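# Assemble the two printed parts to match the stand model

## Task

Join the two printed parts so that they match the assembled example shown on the stand, and do it quickly. The task fails if the robot falls or is left leaning, or if anything is knocked over or pushed out of the work area.

## Robot and tools

ROBOT. A wheeled base can only drive straight or turn on the spot; it cannot move sideways. On it stands a lifting column that carries a tilting head and two six-joint arms, each ending in a two-finger gripper. Shoulder height is S = 0.90 m + column_m. Folded, as at the start, the robot is 0.73 m long and 0.62 m wide, and its front is 0.40 m ahead of the column. Cameras: cam_head_left and cam_head_right (stereo, on the head), cam_left_wrist and cam_right_wrist (fisheye, on the hands), nav_camera (low, at the front).

FRAMES. Base frame, in metres: origin on the floor under the column, midway between the drive wheels; x forward, y left, z up. left_hand and right_hand are given in this frame and mark where the fingers meet, with the tips 8 mm further on. In quat_wxyz the hand z axis is the direction the fingers point, and its y axis runs along the opening. The odometry frame is the base frame as it was at the start. base_odometry comes from wheel rotation only, so slipping counts as travel. Its heading is in rad, positive to the left.

move. Runs one action and returns the state, plus images from the cameras listed in cameras. Arguments:
- base: an object with exactly one key. translate_m is a straight drive, an offset from where the base is now, in metres, forward positive, -3 to 3. rotate_rad is a turn on the spot, an offset in radians, counter-clockwise from above (left) positive, -3.2 to 3.2.
- joints: one object shared by both arms, keyed by joint name. Each value is an absolute target, not an offset. column_m 0 to 0.8 m. head_tilt_rad -0.61 to 1.308 (0 about level, positive looks down). For each arm (left_ or right_ prefix): joint1_rad -2.879 to 2.879, joint2_rad 0 to 3.141, joint3_rad 0 to 3.019, joint4_rad -1.692 to 1.57, joint5_rad -1.57 to 1.57 (sideways swing of the hand, positive to the right), joint6_rad -2.094 to 2.094 (hand roll, positive clockwise seen from behind), gripper_m 0 to 0.093 (fingertip gap in m). Joints you leave out keep their earlier targets.
- speeds: top speed caps for the base in this action only. translate_m 0.05 to 0.8 m/s, rotate_rad 0.1 to 1 rad/s; the maximum is the default.
- min_time_s: 0.1 to 8 s, the shortest duration for the arm and gripper motions of this action.
- cameras: a list of names, or ["all"] or []. blocking: true (the default) waits until everything is at rest; false returns within about 0.5 s while motion continues.
An unknown key makes a call invalid; an out-of-range value gets it refused. After a refusal, or after a stop you did not command (contact_stop, time_out), the remaining move, wait and finished_scene calls of that reply are skipped.

ARM GEOMETRY. With joint1 at -1.57 (left) or 1.57 (right) and joints 5 and 6 at 0, the arm works in a vertical plane facing forward, 0.23 m beside the column. Let a = j2 - 0.35, b = 1.05 + j2 - j3, c = b - j4. Then the hand is 0.12 + 0.39 sin a + 0.38 cos b + 0.25 cos c m ahead and S + 0.39 cos a - 0.38 sin b - 0.25 sin c m high. For example, j2, j3, j4 = 0.92, 0.78, 0.14 gives 0.60 m ahead and 0.25 m below S. The real hand may sit up to 7 cm lower or nearer the column (14 cm with a heavy load), so check the reported hand position. Lifting a hand also pulls it toward the column. Targets within about 0.03 rad of the current reading (0.08 rad for joints 2 and 3) may not move the joint at all. To touch something gently, step about 0.05 rad per call. Fingers point straight down for the best carrying; a light part (up to 0.3 kg) can be held 0.6 m out.

GRIPPER. Fingers are 7 cm long. Their outside is 1 cm wider than the reading at the tips and 5 cm wider at the base. If the reading stays at least 0.003 m above the target, something is held. Shut on nothing, it reads 0.000 to 0.003. To release, command a clearly larger opening.

RESULTS. The move line reads done, or else the worst status. Statuses are: moving, done, off_target (at rest short of the target), contact_stop (base or column only), time_out, not_followed (a safety check blocked the arm because it came near the other arm or the body; move the joints involved back by at least 0.05 rad), and limit_stop_at_motor_heat. on_its_own lists things the robot did without being told. The state also reports joint_positions, joint torques, motor_effort (wheel load in %), base_tilt in degrees, turned_by_wheels versus turned_by_imu (a mismatch means slipping or a collision), and wheel_motors_off. A MOTOR HOT line warns that an arm may soon drop its hold.

OTHER TOOLS. wait: seconds 0 to 10, returns early once motion ends. stop: brakes all running motions. zoom_image: camera plus region [x0, y0, x1, y1] in image pixels, at most 504 by 504, from the latest image. finished_scene: ends the scene (scene 1) for good, so the assembly must stay in place without the robot.

COLUMN. The column halts going down when an arm's load changes, for example when it touches down; it then needs to rise 0.2 m before it will go down again. To reach low, stretch the arm with the fingers down, 0.45 to 0.5 m ahead, at column_m 0.3, then lower the column. Below 0.4 m the base housing blocks a hand closer than 0.45 m.

AVOID. Never let the arms strike or squeeze each other. Avoid fast swings with an arm stretched out, since it can overshoot by about 30 degrees, and avoid moving both loaded arms at speed, which can tip the robot. Do not drop parts, release them while they are moving, or hit the stand or table hard. Do not keep pushing against anything: it overheats motors, and an arm that overheats goes limp. Ease a stuck arm by sending its current positions back as targets. After the base hits something, back off 0.05 m first.

Each tool is called after ">>>" by a JSON object that holds its "op" and its "data", one argument or row to a line.

## Session

>>> {"op": "move", "data": {
  "cameras": ["all"]
}}

Scene clock: 0.00 s.
Joint torques (N m): no reading
Heat: left arm: hottest shoulder 28 °C; right arm: hottest shoulder 30 °C.
base_odometry: x=+0.000 y=+0.000 heading=+0.000
turned_by_wheels: +0.000
turned_by_imu: +0.000
base_tilt: forward=-0.3 right=+0.4
base_status: not commanded
joint_positions: column_m=+0.554 head_tilt_rad=+0.876 left_joint1_rad=-1.582 left_joint2_rad=+0.902 left_joint3_rad=+0.415 left_joint4_rad=-0.991 left_joint5_rad=-0.025 left_joint6_rad=-0.013 left_gripper_m=+0.09396 right_joint1_rad=+1.560 right_joint2_rad=+0.879 right_joint3_rad=+0.383 right_joint4_rad=-0.953 right_joint5_rad=-0.014 right_joint6_rad=+0.094 right_gripper_m=+0.09396
joint_status: not commanded
wheel_motors_off: 0
motor_effort: left_wheel=+1 right_wheel=+1
left_hand: x=+0.1388 y=+0.2267 z=+1.2580 quat_wxyz=(+0.459, -0.005, -0.888, -0.011) (m; base frame)
right_hand: x=+0.1318 y=-0.2252 z=+1.2567 quat_wxyz=(+0.446, -0.050, -0.893, +0.018) (m; base frame)
pictures: cam_head_left, cam_head_right, cam_left_wrist, cam_right_wrist, nav_camera

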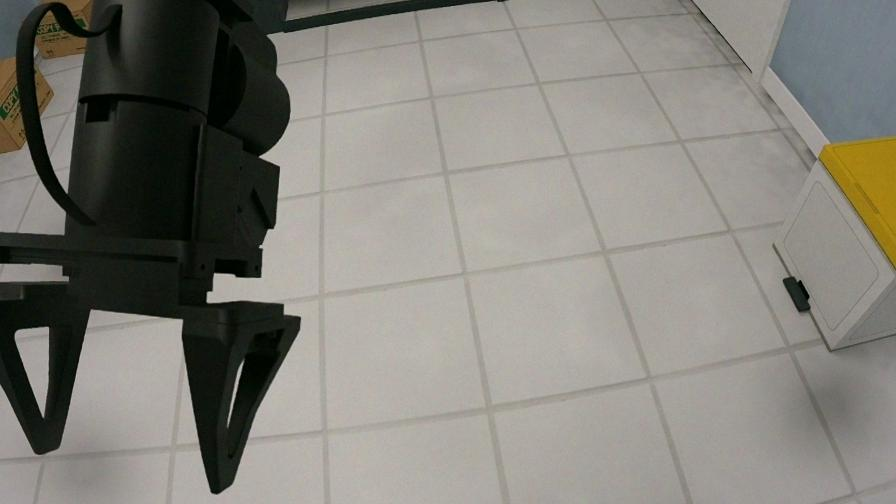

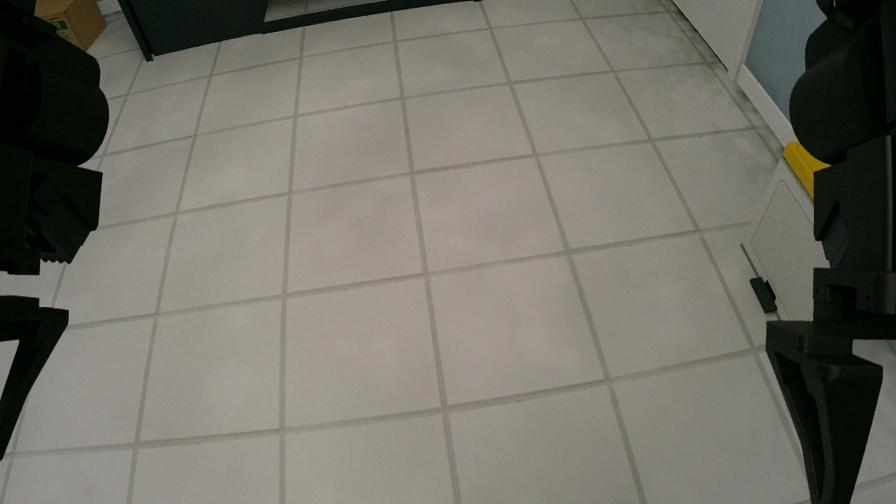

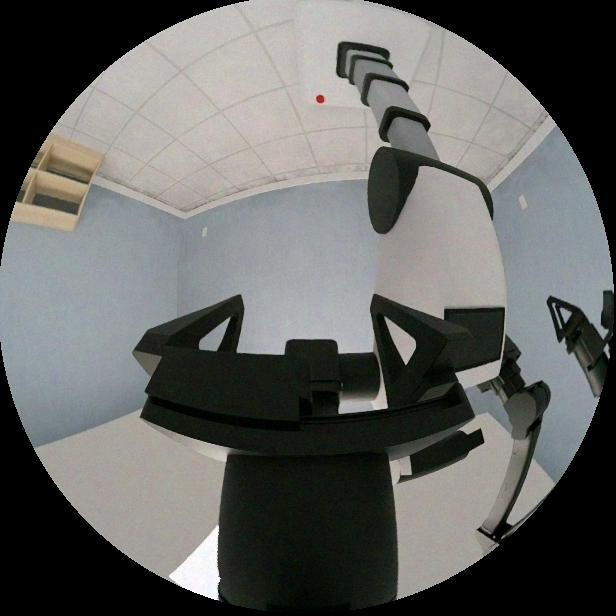

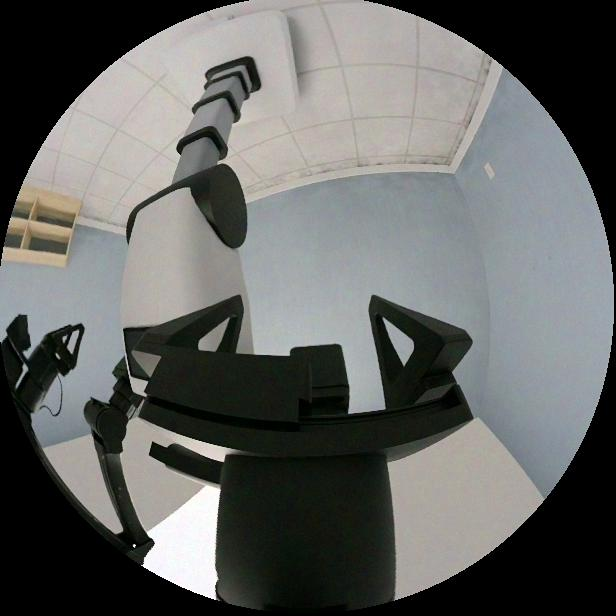

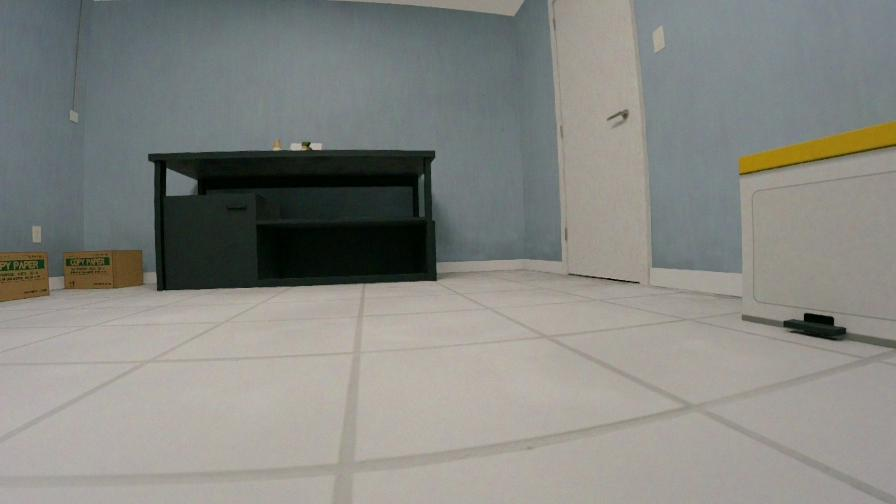

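>>> {"op": "move", "data": {
  "joints": {"head_tilt_rad": 0.4},
  "base": {"rotate_rad": 0.35},
  "cameras": ["cam_head_left", "cam_head_right", "nav_camera"]
}}

Scene clock: 2.43 s.
Joint torques (N m): left_arm=[1.61 -7.36 -1.31 -2 -0.12 -0.05] | right_arm=[1.26 -4.01 -1.33 -1.28 -0.07 0.11]
Heat: left arm: hottest shoulder 28 °C; right arm: hottest shoulder 30 °C.
move: done
base_odometry: x=+0.000 y=+0.000 heading=+0.349
turned_by_wheels: +0.349
turned_by_imu: +0.345
base_tilt: forward=-0.3 right=+0.4
base_status: done
joint_positions: column_m=+0.554 head_tilt_rad=+0.419 left_joint1_rad=-1.582 left_joint2_rad=+0.902 left_joint3_rad=+0.415 left_joint4_rad=-0.991 left_joint5_rad=-0.025 left_joint6_rad=-0.013 left_gripper_m=+0.09396 right_joint1_rad=+1.560 right_joint2_rad=+0.879 right_joint3_rad=+0.383 right_joint4_rad=-0.953 right_joint5_rad=-0.014 right_joint6_rad=+0.094 right_gripper_m=+0.09396
joint_status: all done
wheel_motors_off: 0
motor_effort: left_wheel=-5(46) right_wheel=+5(42)
left_hand: x=+0.1388 y=+0.2267 z=+1.2580 quat_wxyz=(+0.459, -0.005, -0.888, -0.011) (m; base frame)
right_hand: x=+0.1318 y=-0.2252 z=+1.2567 quat_wxyz=(+0.446, -0.050, -0.893, +0.018) (m; base frame)
pictures: cam_head_left, cam_head_right, nav_camera
camera_calibration:
cam_head_left: T_world_to_cam=[[0.119094, -0.992281, -0.0345718, 0.101644], [-0.448129, -0.0226481, -0.893682, 1.39771], [0.886, 0.121925, -0.447368, 0.573897], [0, 0, 0, 1]] pos_world=[0.105776, 0.0625428, 1.50936]
cam_head_right: T_world_to_cam=[[0.121683, -0.992046, -0.0322047, -0.021569], [-0.447969, -0.0259361, -0.893673, 1.39757], [0.885729, 0.123172, -0.447562, 0.574063], [0, 0, 0, 1]] pos_world=[0.120231, -0.055858, 1.50521]

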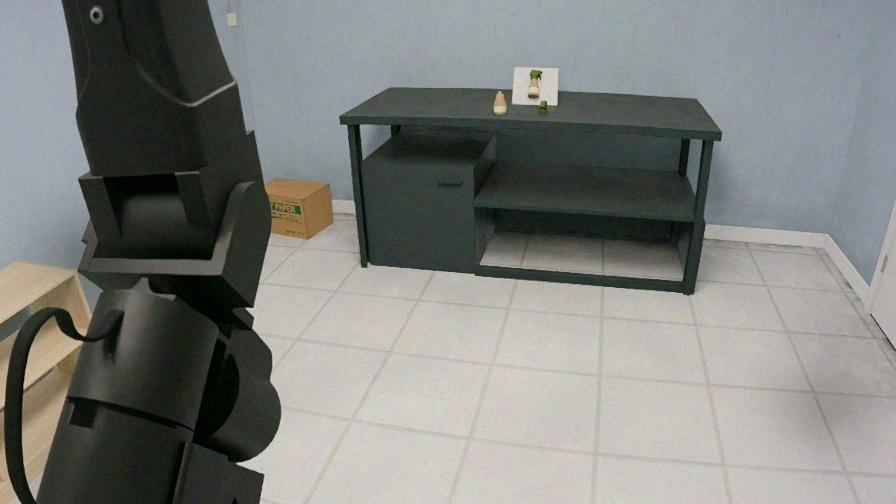

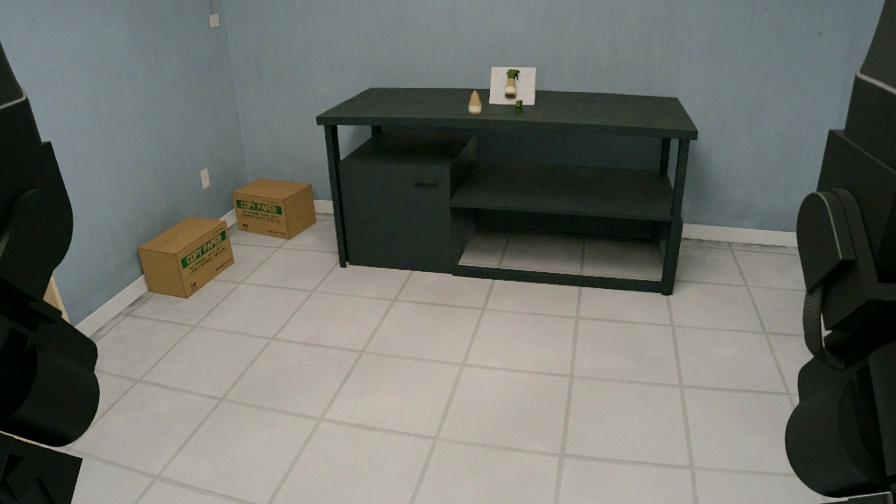

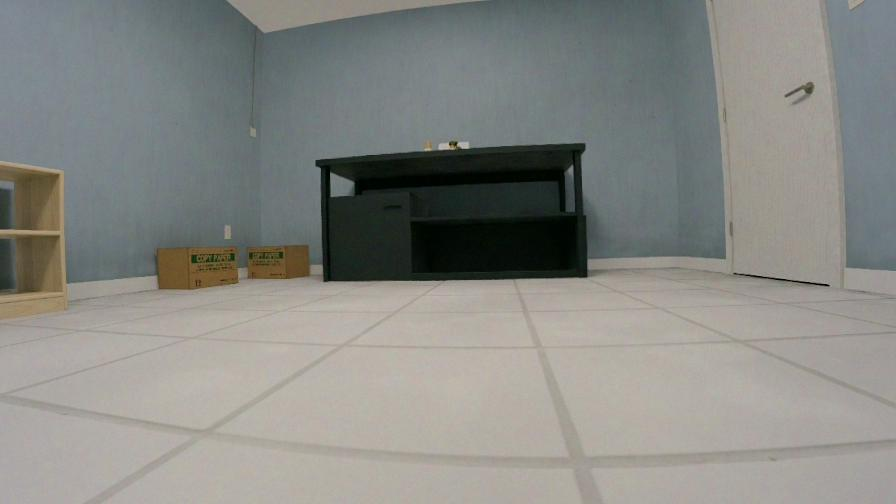

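>>> {"op": "zoom_image", "data": {
  "camera": "cam_head_right",
  "region": [430, 50, 570, 130]
}}

>>> {"op": "zoom_image", "data": {
  "camera": "cam_head_left",
  "region": [450, 50, 590, 130]
}}

Scaled by 3.600.

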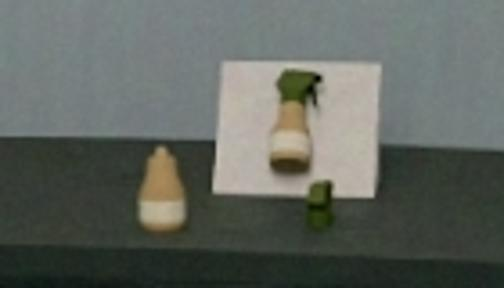

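Scaled by 3.600.

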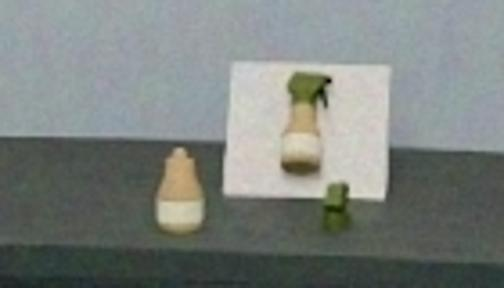

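>>> {"op": "move", "data": {
  "base": {"rotate_rad": 0.058}
}}

>>> {"op": "move", "data": {
  "base": {"translate_m": 1.85},
  "joints": {"head_tilt_rad": 0.6},
  "cameras": ["cam_head_left", "cam_head_right"]
}}

Scene clock: 6.80 s.
Joint torques (N m): left_arm=[1.67 -7.36 -1.32 -1.96 -0.12 -0.06] | right_arm=[1.32 -4.07 -1.33 -1.29 -0.07 0.11]
Heat: left arm: hottest shoulder 28 °C; right arm: hottest shoulder 30 °C.
move: done
base_odometry: x=+0.000 y=+0.000 heading=+0.406
turned_by_wheels: +0.057
turned_by_imu: +0.057
base_tilt: forward=-0.2 right=+0.5
base_status: done
joint_positions: column_m=+0.554 head_tilt_rad=+0.419 left_joint1_rad=-1.582 left_joint2_rad=+0.902 left_joint3_rad=+0.415 left_joint4_rad=-0.991 left_joint5_rad=-0.025 left_joint6_rad=-0.013 left_gripper_m=+0.09396 right_joint1_rad=+1.560 right_joint2_rad=+0.879 right_joint3_rad=+0.383 right_joint4_rad=-0.953 right_joint5_rad=-0.014 right_joint6_rad=+0.094 right_gripper_m=+0.09396
joint_status: not commanded
wheel_motors_off: 0
motor_effort: left_wheel=-4(31) right_wheel=+5(31)
left_hand: x=+0.1388 y=+0.2267 z=+1.2580 quat_wxyz=(+0.459, -0.005, -0.888, -0.011) (m; base frame)
right_hand: x=+0.1318 y=-0.2252 z=+1.2567 quat_wxyz=(+0.446, -0.050, -0.893, +0.018) (m; base frame)
pictures: none

Scene clock: 11.17 s.
Joint torques (N m): left_arm=[1.61 -7.36 -1.31 -1.92 -0.12 -0.06] | right_arm=[1.32 -4.01 -1.28 -1.32 -0.07 0.11]
Heat: left arm: hottest shoulder 28 °C; right arm: hottest shoulder 30 °C.
move: done
base_odometry: x=+1.700 y=+0.730 heading=+0.406
turned_by_wheels: +0.000
turned_by_imu: -0.005
base_tilt: forward=-0.3 right=+0.4
base_status: done
joint_positions: column_m=+0.554 head_tilt_rad=+0.604 left_joint1_rad=-1.582 left_joint2_rad=+0.902 left_joint3_rad=+0.416 left_joint4_rad=-0.991 left_joint5_rad=-0.025 left_joint6_rad=-0.013 left_gripper_m=+0.09396 right_joint1_rad=+1.560 right_joint2_rad=+0.879 right_joint3_rad=+0.382 right_joint4_rad=-0.953 right_joint5_rad=-0.014 right_joint6_rad=+0.094 right_gripper_m=+0.09396
joint_status: all done
wheel_motors_off: 0
motor_effort: left_wheel=+1(47) right_wheel=-1(52)
left_hand: x=+0.1392 y=+0.2267 z=+1.2579 quat_wxyz=(+0.459, -0.005, -0.888, -0.011) (m; base frame)
right_hand: x=+0.1312 y=-0.2252 z=+1.2569 quat_wxyz=(+0.446, -0.050, -0.893, +0.018) (m; base frame)
pictures: cam_head_left, cam_head_right
camera_calibration:
cam_head_left: T_world_to_cam=[[0.110703, -0.992281, -0.0558889, 0.134883], [-0.604869, -0.0226482, -0.796003, 1.25517], [0.788592, 0.121926, -0.602707, 0.817922], [0, 0, 0, 1]] pos_world=[0.0992716, 0.0625428, 1.49962]
cam_head_right: T_world_to_cam=[[0.113684, -0.992046, -0.0540385, 0.0124505], [-0.60471, -0.0259361, -0.796023, 1.25503], [0.78829, 0.123172, -0.602849, 0.81804], [0, 0, 0, 1]] pos_world=[0.112659, -0.055858, 1.49286]

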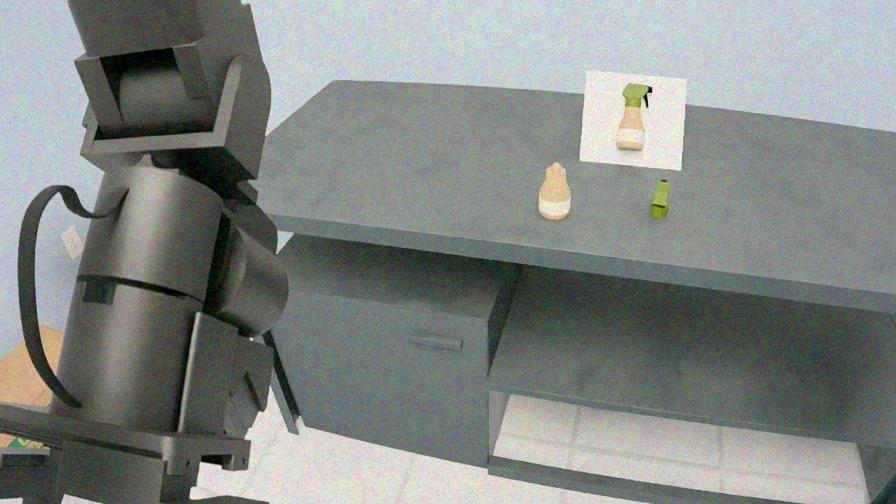

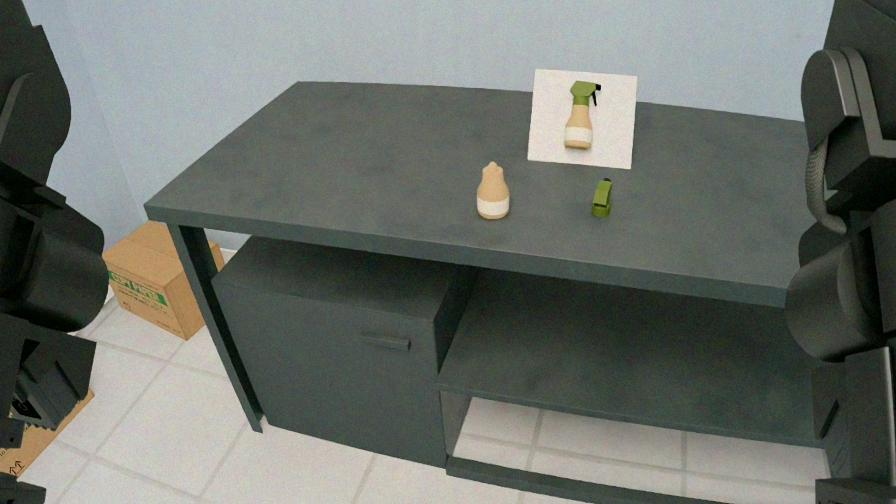

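>>> {"op": "zoom_image", "data": {
  "camera": "cam_head_left",
  "region": [520, 60, 700, 230]
}}

>>> {"op": "zoom_image", "data": {
  "camera": "cam_head_right",
  "region": [460, 60, 640, 230]
}}

Scaled by 2.800.

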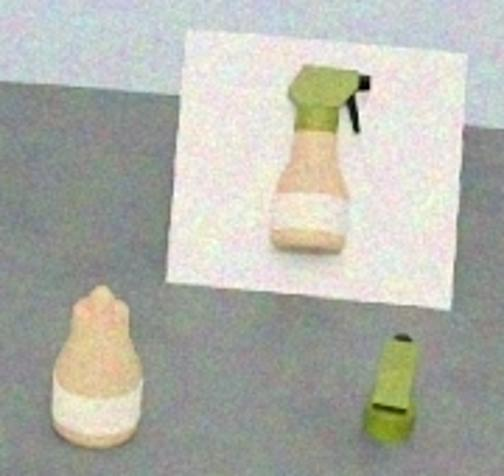

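Scaled by 2.800.

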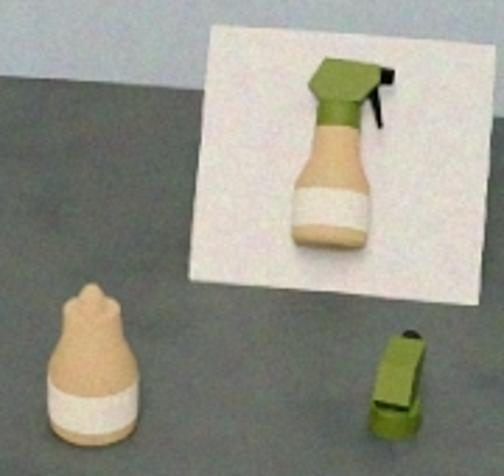

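>>> {"op": "move", "data": {
  "base": {"rotate_rad": -0.168}
}}

>>> {"op": "move", "data": {
  "base": {"translate_m": 0.42},
  "joints": {"head_tilt_rad": 0.85},
  "cameras": ["cam_head_left", "cam_head_right"]
}}

Scene clock: 14.90 s.
Joint torques (N m): left_arm=[1.61 -7.36 -1.35 -2.02 -0.12 -0.05] | right_arm=[1.32 -4.01 -1.24 -1.29 -0.07 0.11]
Heat: left arm: hottest shoulder 28 °C; right arm: hottest shoulder 30 °C.
move: done
base_odometry: x=+1.700 y=+0.731 heading=+0.239
turned_by_wheels: -0.167
turned_by_imu: -0.166
base_tilt: forward=-0.3 right=+0.4
base_status: done
joint_positions: column_m=+0.554 head_tilt_rad=+0.604 left_joint1_rad=-1.582 left_joint2_rad=+0.902 left_joint3_rad=+0.416 left_joint4_rad=-0.991 left_joint5_rad=-0.025 left_joint6_rad=-0.013 left_gripper_m=+0.09396 right_joint1_rad=+1.560 right_joint2_rad=+0.879 right_joint3_rad=+0.382 right_joint4_rad=-0.953 right_joint5_rad=-0.014 right_joint6_rad=+0.094 right_gripper_m=+0.09396
joint_status: not commanded
wheel_motors_off: 0
motor_effort: left_wheel=+0(38) right_wheel=-2(48)
left_hand: x=+0.1392 y=+0.2267 z=+1.2579 quat_wxyz=(+0.459, -0.005, -0.888, -0.011) (m; base frame)
right_hand: x=+0.1312 y=-0.2252 z=+1.2569 quat_wxyz=(+0.446, -0.050, -0.893, +0.018) (m; base frame)
pictures: none

Scene clock: 17.17 s.
Joint torques (N m): left_arm=[1.67 -7.41 -1.43 -1.95 -0.12 -0.06] | right_arm=[1.38 -4.07 -1.39 -1.29 -0.07 0.11]
Heat: left arm: hottest shoulder 28 °C; right arm: hottest shoulder 30 °C.
move: done
base_odometry: x=+2.108 y=+0.830 heading=+0.239
turned_by_wheels: +0.000
turned_by_imu: -0.002
base_tilt: forward=-0.3 right=+0.4
base_status: done
joint_positions: column_m=+0.554 head_tilt_rad=+0.852 left_joint1_rad=-1.582 left_joint2_rad=+0.902 left_joint3_rad=+0.417 left_joint4_rad=-0.991 left_joint5_rad=-0.025 left_joint6_rad=-0.013 left_gripper_m=+0.09396 right_joint1_rad=+1.560 right_joint2_rad=+0.879 right_joint3_rad=+0.383 right_joint4_rad=-0.953 right_joint5_rad=-0.014 right_joint6_rad=+0.094 right_gripper_m=+0.09396
joint_status: all done
wheel_motors_off: 0
motor_effort: left_wheel=-1(45) right_wheel=+0(46)
left_hand: x=+0.1398 y=+0.2267 z=+1.2577 quat_wxyz=(+0.458, -0.005, -0.889, -0.011) (m; base frame)
right_hand: x=+0.1320 y=-0.2252 z=+1.2566 quat_wxyz=(+0.446, -0.050, -0.894, +0.018) (m; base frame)
pictures: cam_head_left, cam_head_right
camera_calibration:
cam_head_left: T_world_to_cam=[[0.0935982, -0.992281, -0.0813529, 0.174952], [-0.78179, -0.0226555, -0.623131, 0.99777], [0.616477, 0.121925, -0.777875, 1.09628], [0, 0, 0, 1]] pos_world=[0.0878379, 0.0625429, 1.48874]
cam_head_right: T_world_to_cam=[[0.0969416, -0.992046, -0.0802908, 0.0537161], [-0.78164, -0.0259435, -0.623189, 0.997725], [0.61615, 0.123172, -0.777938, 1.09629], [0, 0, 0, 1]] pos_world=[0.0991782, -0.055858, 1.47893]

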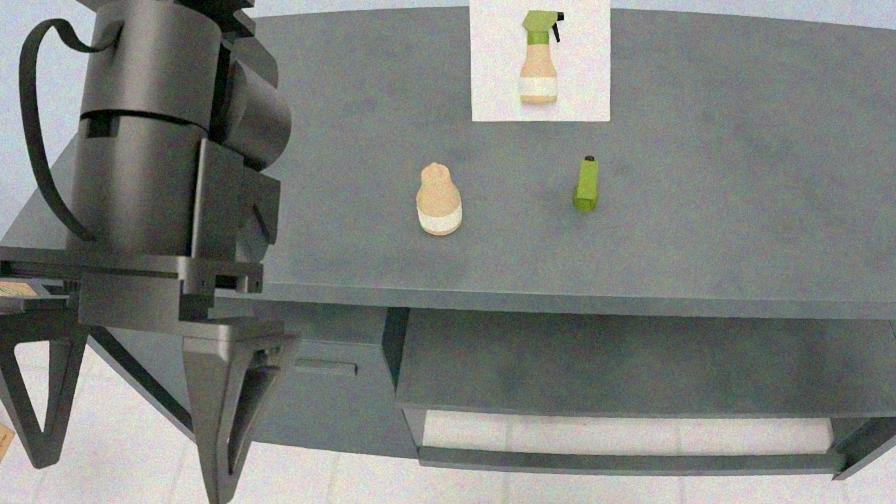

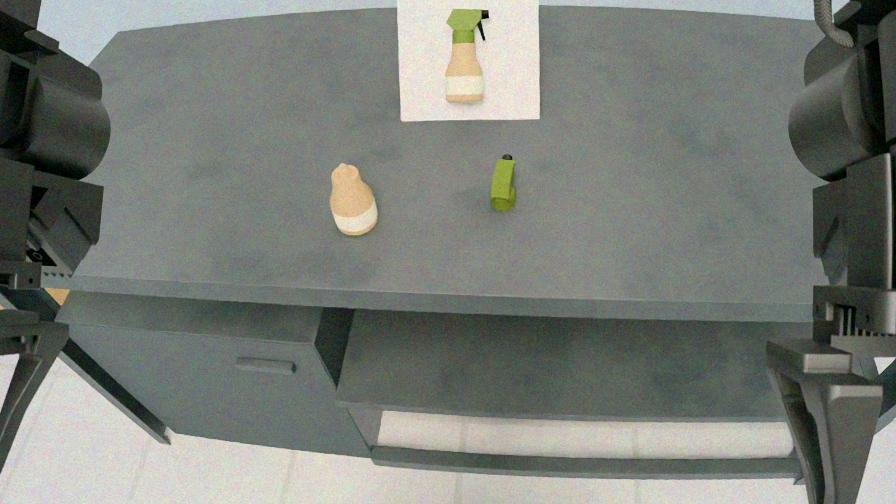

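>>> {"op": "zoom_image", "data": {
  "camera": "cam_head_left",
  "region": [400, 145, 490, 245]
}}

>>> {"op": "zoom_image", "data": {
  "camera": "cam_head_right",
  "region": [310, 145, 400, 245]
}}

>>> {"op": "zoom_image", "data": {
  "camera": "cam_head_left",
  "region": [550, 140, 630, 220]
}}

>>> {"op": "zoom_image", "data": {
  "camera": "cam_head_right",
  "region": [470, 140, 540, 220]
}}

>>> {"op": "zoom_image", "data": {
  "camera": "cam_head_left",
  "region": [470, 0, 610, 120]
}}

Scaled by 5.040.

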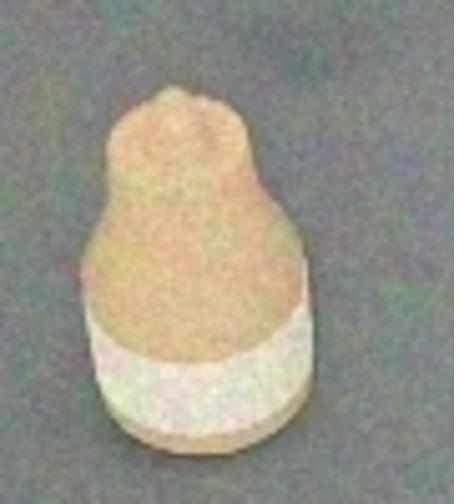

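Scaled by 5.040.

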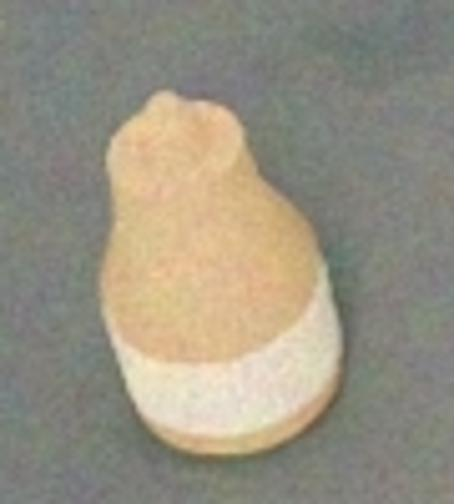

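Scaled by 6.300.

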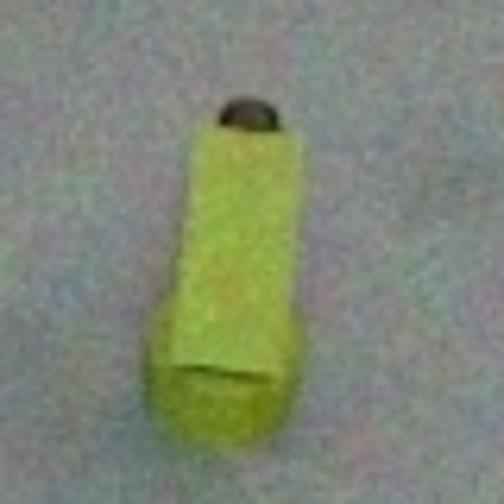

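Scaled by 6.300.

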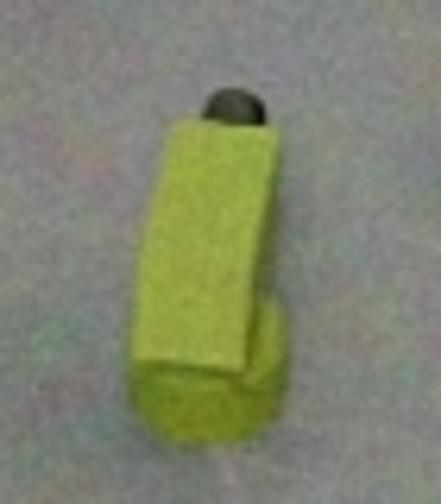

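Scaled by 3.600.

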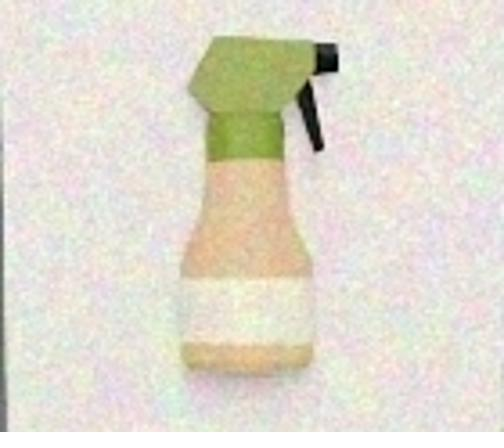

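>>> {"op": "move", "data": {
  "joints": {"left_joint1_rad": -1.672, "left_joint2_rad": 1.295, "left_joint3_rad": 1.28, "left_joint4_rad": -0.505, "left_joint5_rad": -0.088, "left_joint6_rad": 0.0, "head_tilt_rad": 0.8},
  "cameras": ["cam_head_left", "cam_head_right", "cam_left_wrist"]
}}

Scene clock: 27.27 s.
Joint torques (N m): left_arm=[0.62 -19.43 5.16 0.28 -0.13 -0.04] | right_arm=[1.32 -4.01 -1.36 -1.28 -0.07 0.11]
Heat: left arm: hottest shoulder 29 °C; right arm: hottest shoulder 30 °C.
move: done
base_odometry: x=+2.108 y=+0.830 heading=+0.239
turned_by_wheels: +0.000
turned_by_imu: +0.000
base_tilt: forward=-0.3 right=+0.4
base_status: not commanded
joint_positions: column_m=+0.554 head_tilt_rad=+0.816 left_joint1_rad=-1.675 left_joint2_rad=+1.298 left_joint3_rad=+1.271 left_joint4_rad=-0.509 left_joint5_rad=-0.088 left_joint6_rad=-0.002 left_gripper_m=+0.09396 right_joint1_rad=+1.560 right_joint2_rad=+0.879 right_joint3_rad=+0.383 right_joint4_rad=-0.953 right_joint5_rad=-0.014 right_joint6_rad=+0.094 right_gripper_m=+0.09396
joint_status: all done
wheel_motors_off: 0
motor_effort: left_wheel=-1(2) right_wheel=+1(1)
left_hand: x=+0.6157 y=+0.1793 z=+1.0979 quat_wxyz=(+0.005, -0.026, -1.000, +0.001) (m; base frame)
right_hand: x=+0.1320 y=-0.2252 z=+1.2566 quat_wxyz=(+0.446, -0.050, -0.894, +0.018) (m; base frame)
pictures: cam_head_left, cam_head_right, cam_left_wrist
camera_calibration:
cam_head_left: T_world_to_cam=[[0.0964631, -0.99228, -0.0779391, 0.169559], [-0.758882, -0.0226535, -0.650834, 1.03925], [0.644044, 0.121928, -0.755209, 1.06005], [0, 0, 0, 1]] pos_world=[0.0895952, 0.0625428, 1.49015]
cam_head_right: T_world_to_cam=[[0.0997662, -0.992046, -0.0767576, 0.0481265], [-0.758731, -0.0259415, -0.650888, 1.03921], [0.643719, 0.123175, -0.755284, 1.05996], [0, 0, 0, 1]] pos_world=[0.101361, -0.055858, 1.48067]
cam_left_wrist: T_world_to_cam=[[-0.0571788, -0.998356, -0.0039425, 0.218542], [-0.802829, 0.0436323, 0.594611, -0.163408], [-0.593461, 0.0371643, -0.804004, 1.37037], [0, 0, 0, 1]] pos_world=[0.69457, 0.174383, 1.19981]

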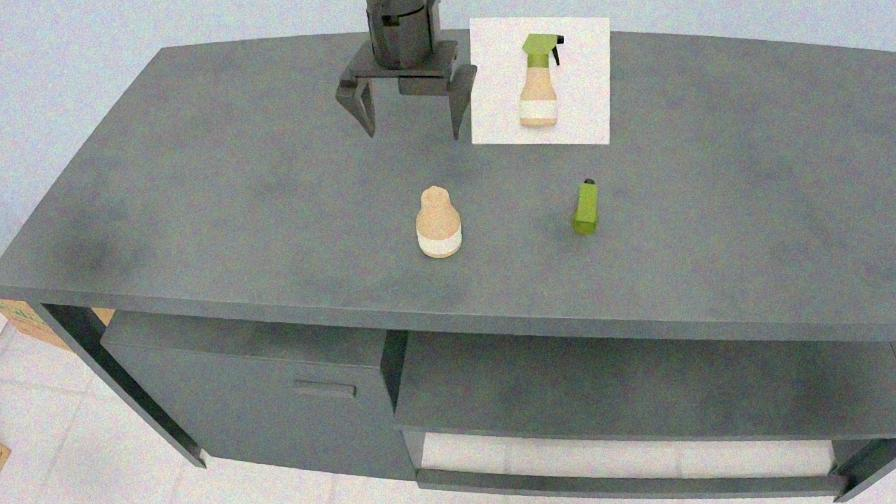

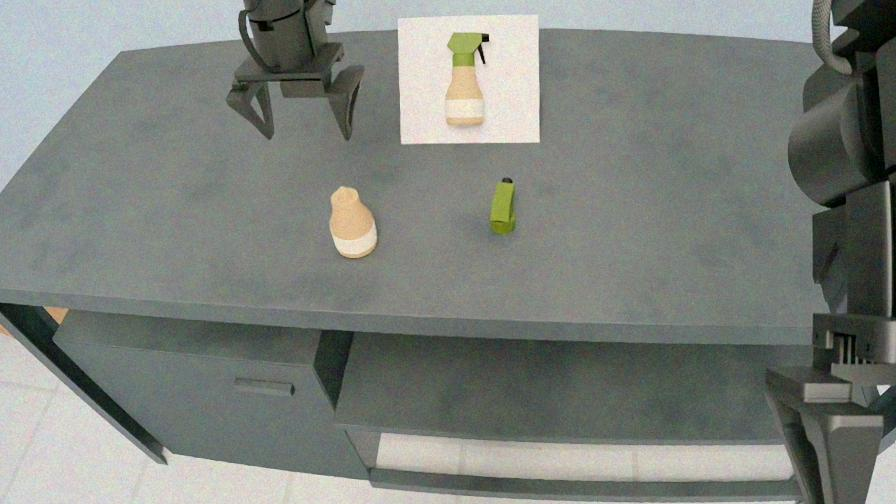

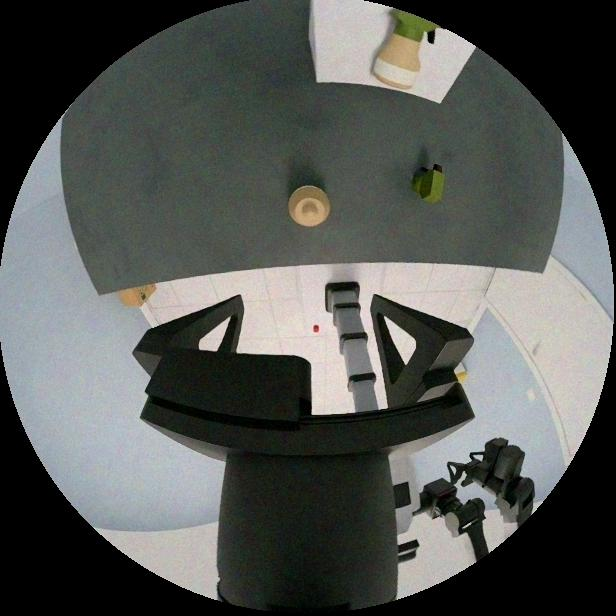

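>>> {"op": "zoom_image", "data": {
  "camera": "cam_left_wrist",
  "region": [279, 176, 339, 236]
}}

>>> {"op": "zoom_image", "data": {
  "camera": "cam_left_wrist",
  "region": [395, 145, 465, 215]
}}

>>> {"op": "zoom_image", "data": {
  "camera": "cam_left_wrist",
  "region": [350, 0, 460, 110]
}}

>>> {"op": "zoom_image", "data": {
  "camera": "cam_head_left",
  "region": [410, 175, 470, 235]
}}

Scaled by 8.400 from the camera's 616x616 image, which has a finer 880x880 frame.

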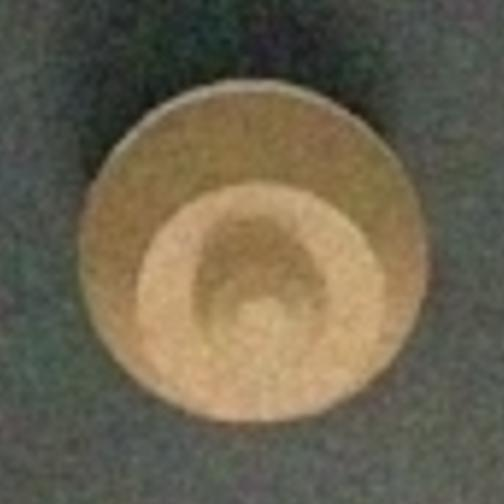

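Scaled by 7.200 from the camera's 616x616 image, which has a finer 880x880 frame.

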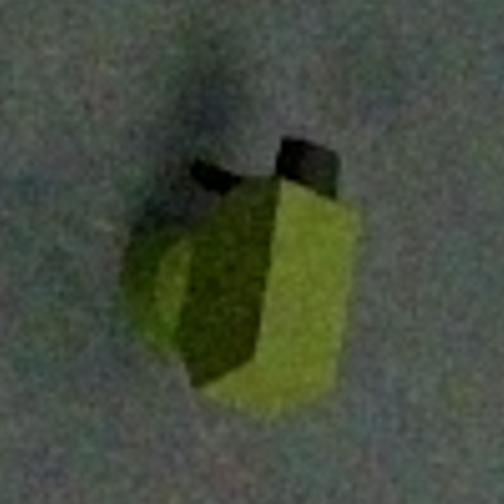

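Scaled by 4.582 from the camera's 616x616 image, which has a finer 880x880 frame.

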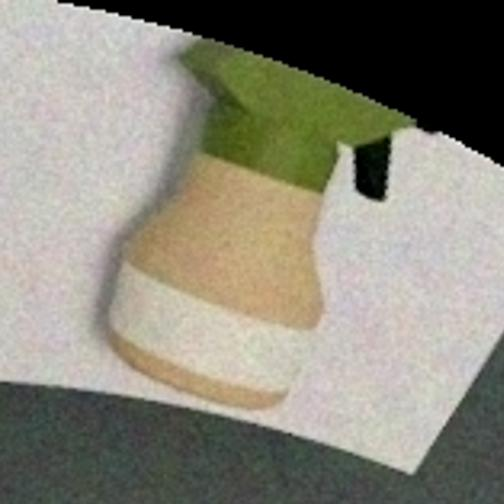

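Scaled by 8.400.

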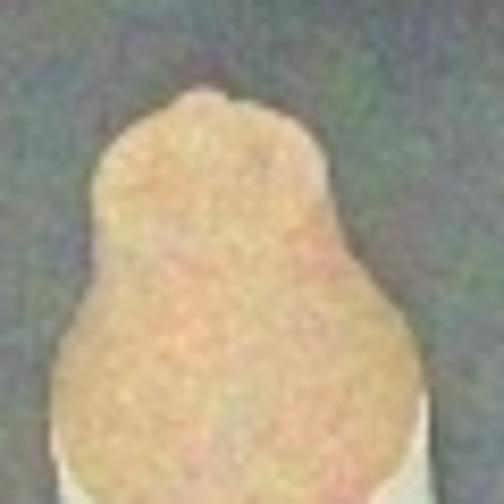

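>>> {"op": "move", "data": {
  "joints": {"column_m": 0.465},
  "cameras": ["cam_left_wrist", "cam_head_left", "cam_head_right"]
}}

>>> {"op": "zoom_image", "data": {
  "camera": "cam_left_wrist",
  "region": [270, 170, 350, 250]
}}

Scene clock: 31.30 s.
Joint torques (N m): left_arm=[0.62 -19.43 5.18 0.29 -0.13 -0.04] | right_arm=[1.32 -4.01 -1.36 -1.29 -0.07 0.11]
Heat: left arm: hottest shoulder 29 °C; right arm: hottest shoulder 30 °C.
move: done
base_odometry: x=+2.108 y=+0.830 heading=+0.239
turned_by_wheels: +0.000
turned_by_imu: +0.000
base_tilt: forward=-0.3 right=+0.4
base_status: not commanded
joint_positions: column_m=+0.465 head_tilt_rad=+0.816 left_joint1_rad=-1.675 left_joint2_rad=+1.298 left_joint3_rad=+1.271 left_joint4_rad=-0.509 left_joint5_rad=-0.088 left_joint6_rad=-0.002 left_gripper_m=+0.09396 right_joint1_rad=+1.560 right_joint2_rad=+0.879 right_joint3_rad=+0.383 right_joint4_rad=-0.953 right_joint5_rad=-0.014 right_joint6_rad=+0.094 right_gripper_m=+0.09396
joint_status: all done
wheel_motors_off: 0
motor_effort: left_wheel=-2(2) right_wheel=+1(2)
left_hand: x=+0.6157 y=+0.1793 z=+1.0090 quat_wxyz=(+0.005, -0.026, -1.000, +0.001) (m; base frame)
right_hand: x=+0.1320 y=-0.2252 z=+1.1677 quat_wxyz=(+0.446, -0.050, -0.894, +0.018) (m; base frame)
pictures: cam_head_left, cam_head_right, cam_left_wrist
camera_calibration:
cam_head_left: T_world_to_cam=[[0.096487, -0.99228, -0.0779135, 0.162582], [-0.758697, -0.0226537, -0.65105, 0.981752], [0.644259, 0.121931, -0.755026, 0.99257], [0, 0, 0, 1]] pos_world=[0.0896933, 0.0625428, 1.40125]
cam_head_right: T_world_to_cam=[[0.0997897, -0.992046, -0.0767309, 0.0412635], [-0.758546, -0.0259417, -0.651103, 0.981622], [0.643933, 0.123177, -0.755101, 0.992539], [0, 0, 0, 1]] pos_world=[0.101359, -0.055858, 1.39177]
cam_left_wrist: T_world_to_cam=[[-0.0571788, -0.998356, -0.0039425, 0.218191], [-0.802829, 0.0436323, 0.594611, -0.110547], [-0.593461, 0.0371643, -0.804004, 1.2989], [0, 0, 0, 1]] pos_world=[0.69457, 0.174383, 1.11091]

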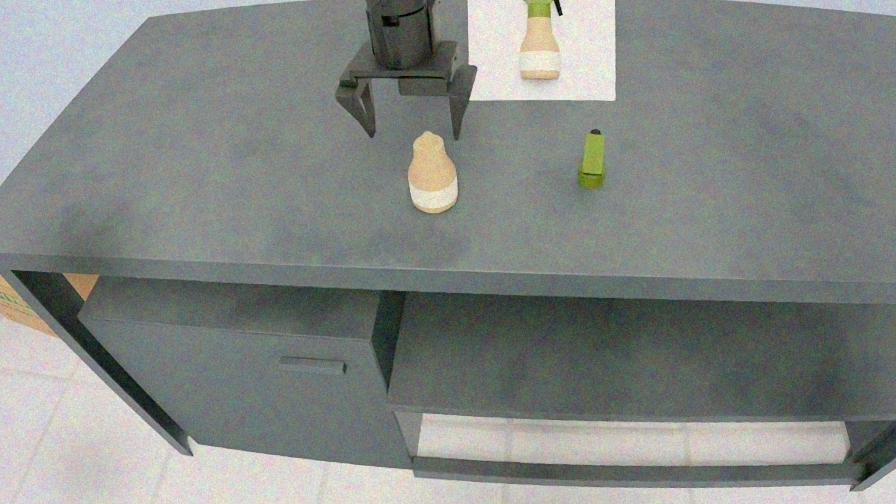

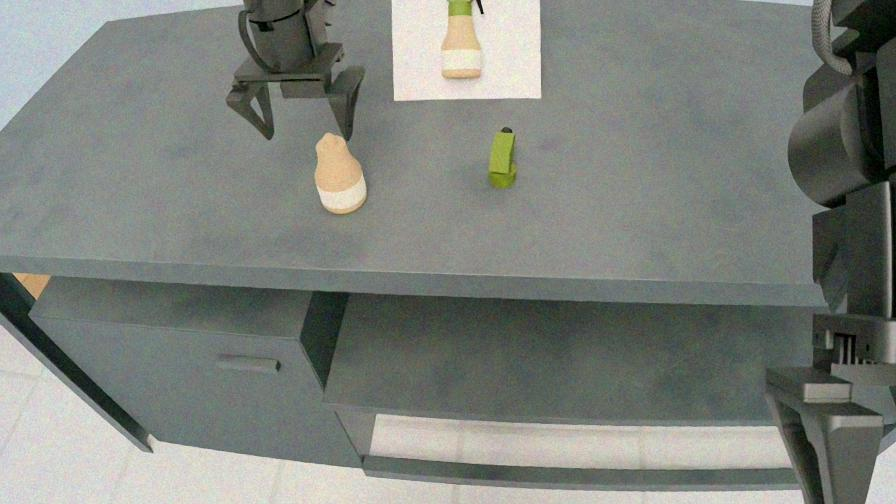

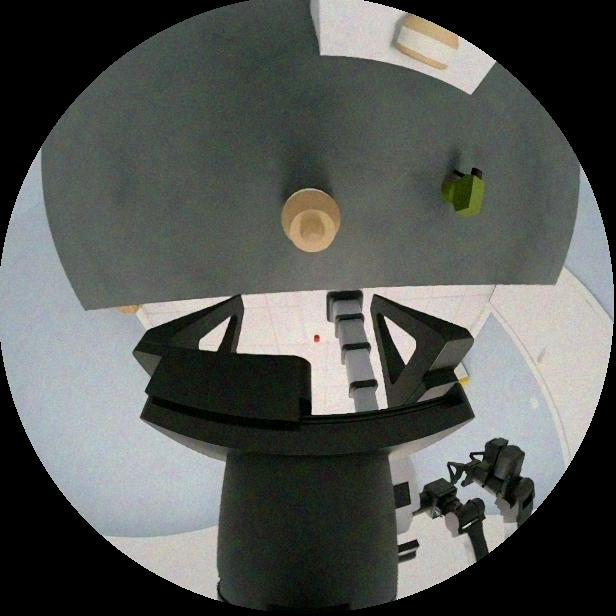

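Scaled by 6.300 from the camera's 616x616 image, which has a finer 880x880 frame.

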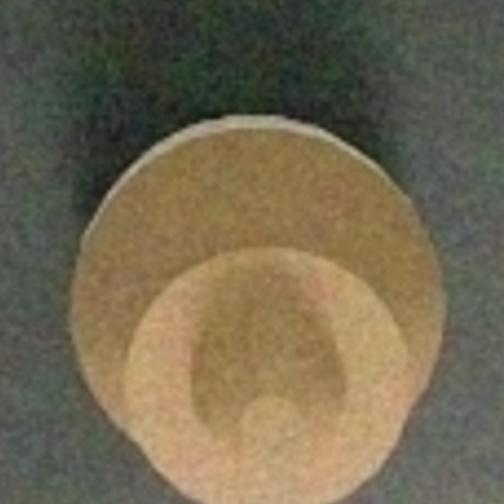

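>>> {"op": "move", "data": {
  "joints": {"column_m": 0.53, "left_joint1_rad": -2.042, "left_joint2_rad": 1.584, "left_joint3_rad": 1.73, "left_joint4_rad": -0.718, "left_joint5_rad": -0.405, "left_joint6_rad": -0.15, "left_gripper_m": 0.06},
  "cameras": ["cam_left_wrist", "cam_head_left", "cam_head_right"]
}}

Scene clock: 38.73 s.
Joint torques (N m): left_arm=[-6.01 -21.95 7.61 -0.4 -0.15 -0.11] | right_arm=[1.32 -4.07 -1.36 -1.28 -0.07 0.11]
Heat: left arm: hottest shoulder 29 °C; right arm: hottest shoulder 30 °C.
move: done
base_odometry: x=+2.108 y=+0.830 heading=+0.239
turned_by_wheels: +0.000
turned_by_imu: +0.000
base_tilt: forward=-0.3 right=+0.4
base_status: not commanded
joint_positions: column_m=+0.530 head_tilt_rad=+0.816 left_joint1_rad=-2.042 left_joint2_rad=+1.592 left_joint3_rad=+1.704 left_joint4_rad=-0.707 left_joint5_rad=-0.404 left_joint6_rad=-0.146 left_gripper_m=+0.06010 right_joint1_rad=+1.560 right_joint2_rad=+0.879 right_joint3_rad=+0.383 right_joint4_rad=-0.953 right_joint5_rad=-0.014 right_joint6_rad=+0.094 right_gripper_m=+0.09396
joint_status: all done
wheel_motors_off: 0
motor_effort: left_wheel=-2(4) right_wheel=+2(3)
left_hand: x=+0.6772 y=-0.0192 z=+1.0509 quat_wxyz=(+0.009, -0.056, -0.998, -0.002) (m; base frame)
right_hand: x=+0.1320 y=-0.2252 z=+1.2326 quat_wxyz=(+0.446, -0.050, -0.894, +0.018) (m; base frame)
pictures: cam_head_left, cam_head_right, cam_left_wrist
camera_calibration:
cam_head_left: T_world_to_cam=[[0.0964815, -0.992281, -0.0779062, 0.167621], [-0.758648, -0.0226451, -0.651107, 1.02402], [0.644317, 0.121923, -0.754977, 1.04142], [0, 0, 0, 1]] pos_world=[0.0896928, 0.0625428, 1.46605]
cam_head_right: T_world_to_cam=[[0.0997842, -0.992047, -0.0767234, 0.046233], [-0.758497, -0.025933, -0.65116, 1.02396], [0.643992, 0.12317, -0.755052, 1.04147], [0, 0, 0, 1]] pos_world=[0.101358, -0.0558581, 1.45667]
cam_left_wrist: T_world_to_cam=[[-0.117318, -0.993054, -0.00901706, 0.0698821], [-0.793448, 0.0882685, 0.602203, -0.0910147], [-0.597224, 0.0778036, -0.798292, 1.37374], [0, 0, 0, 1]] pos_world=[0.756413, -0.0294514, 1.15208]

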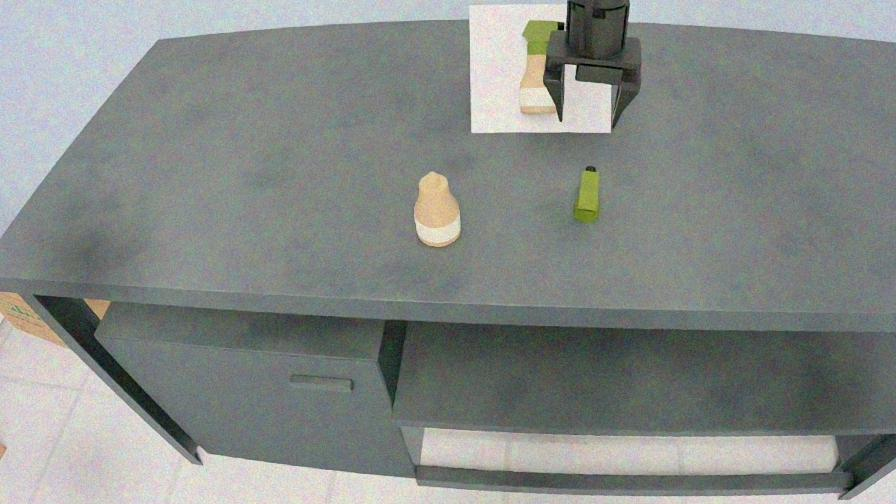

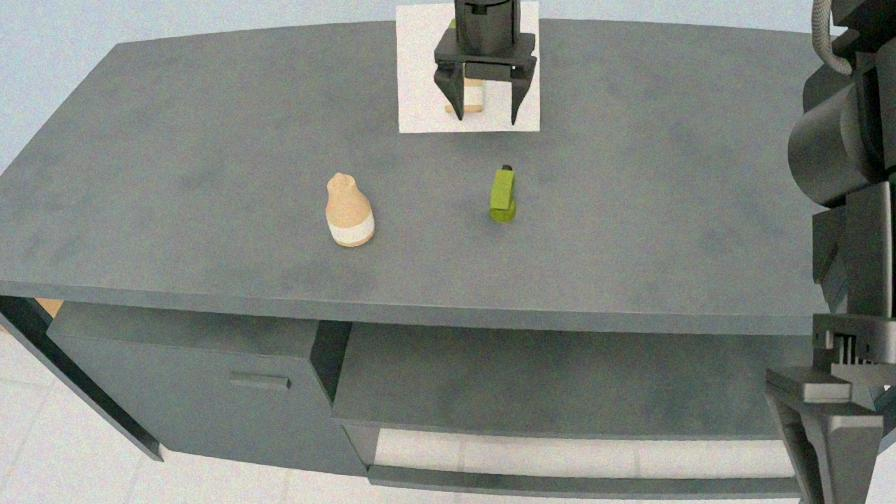

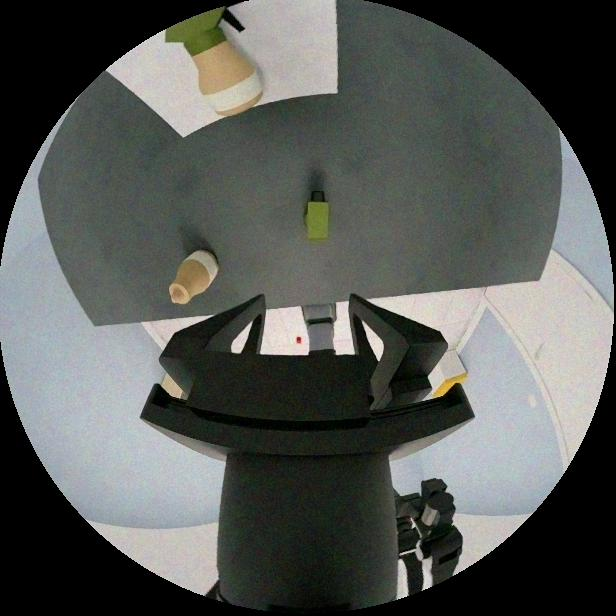

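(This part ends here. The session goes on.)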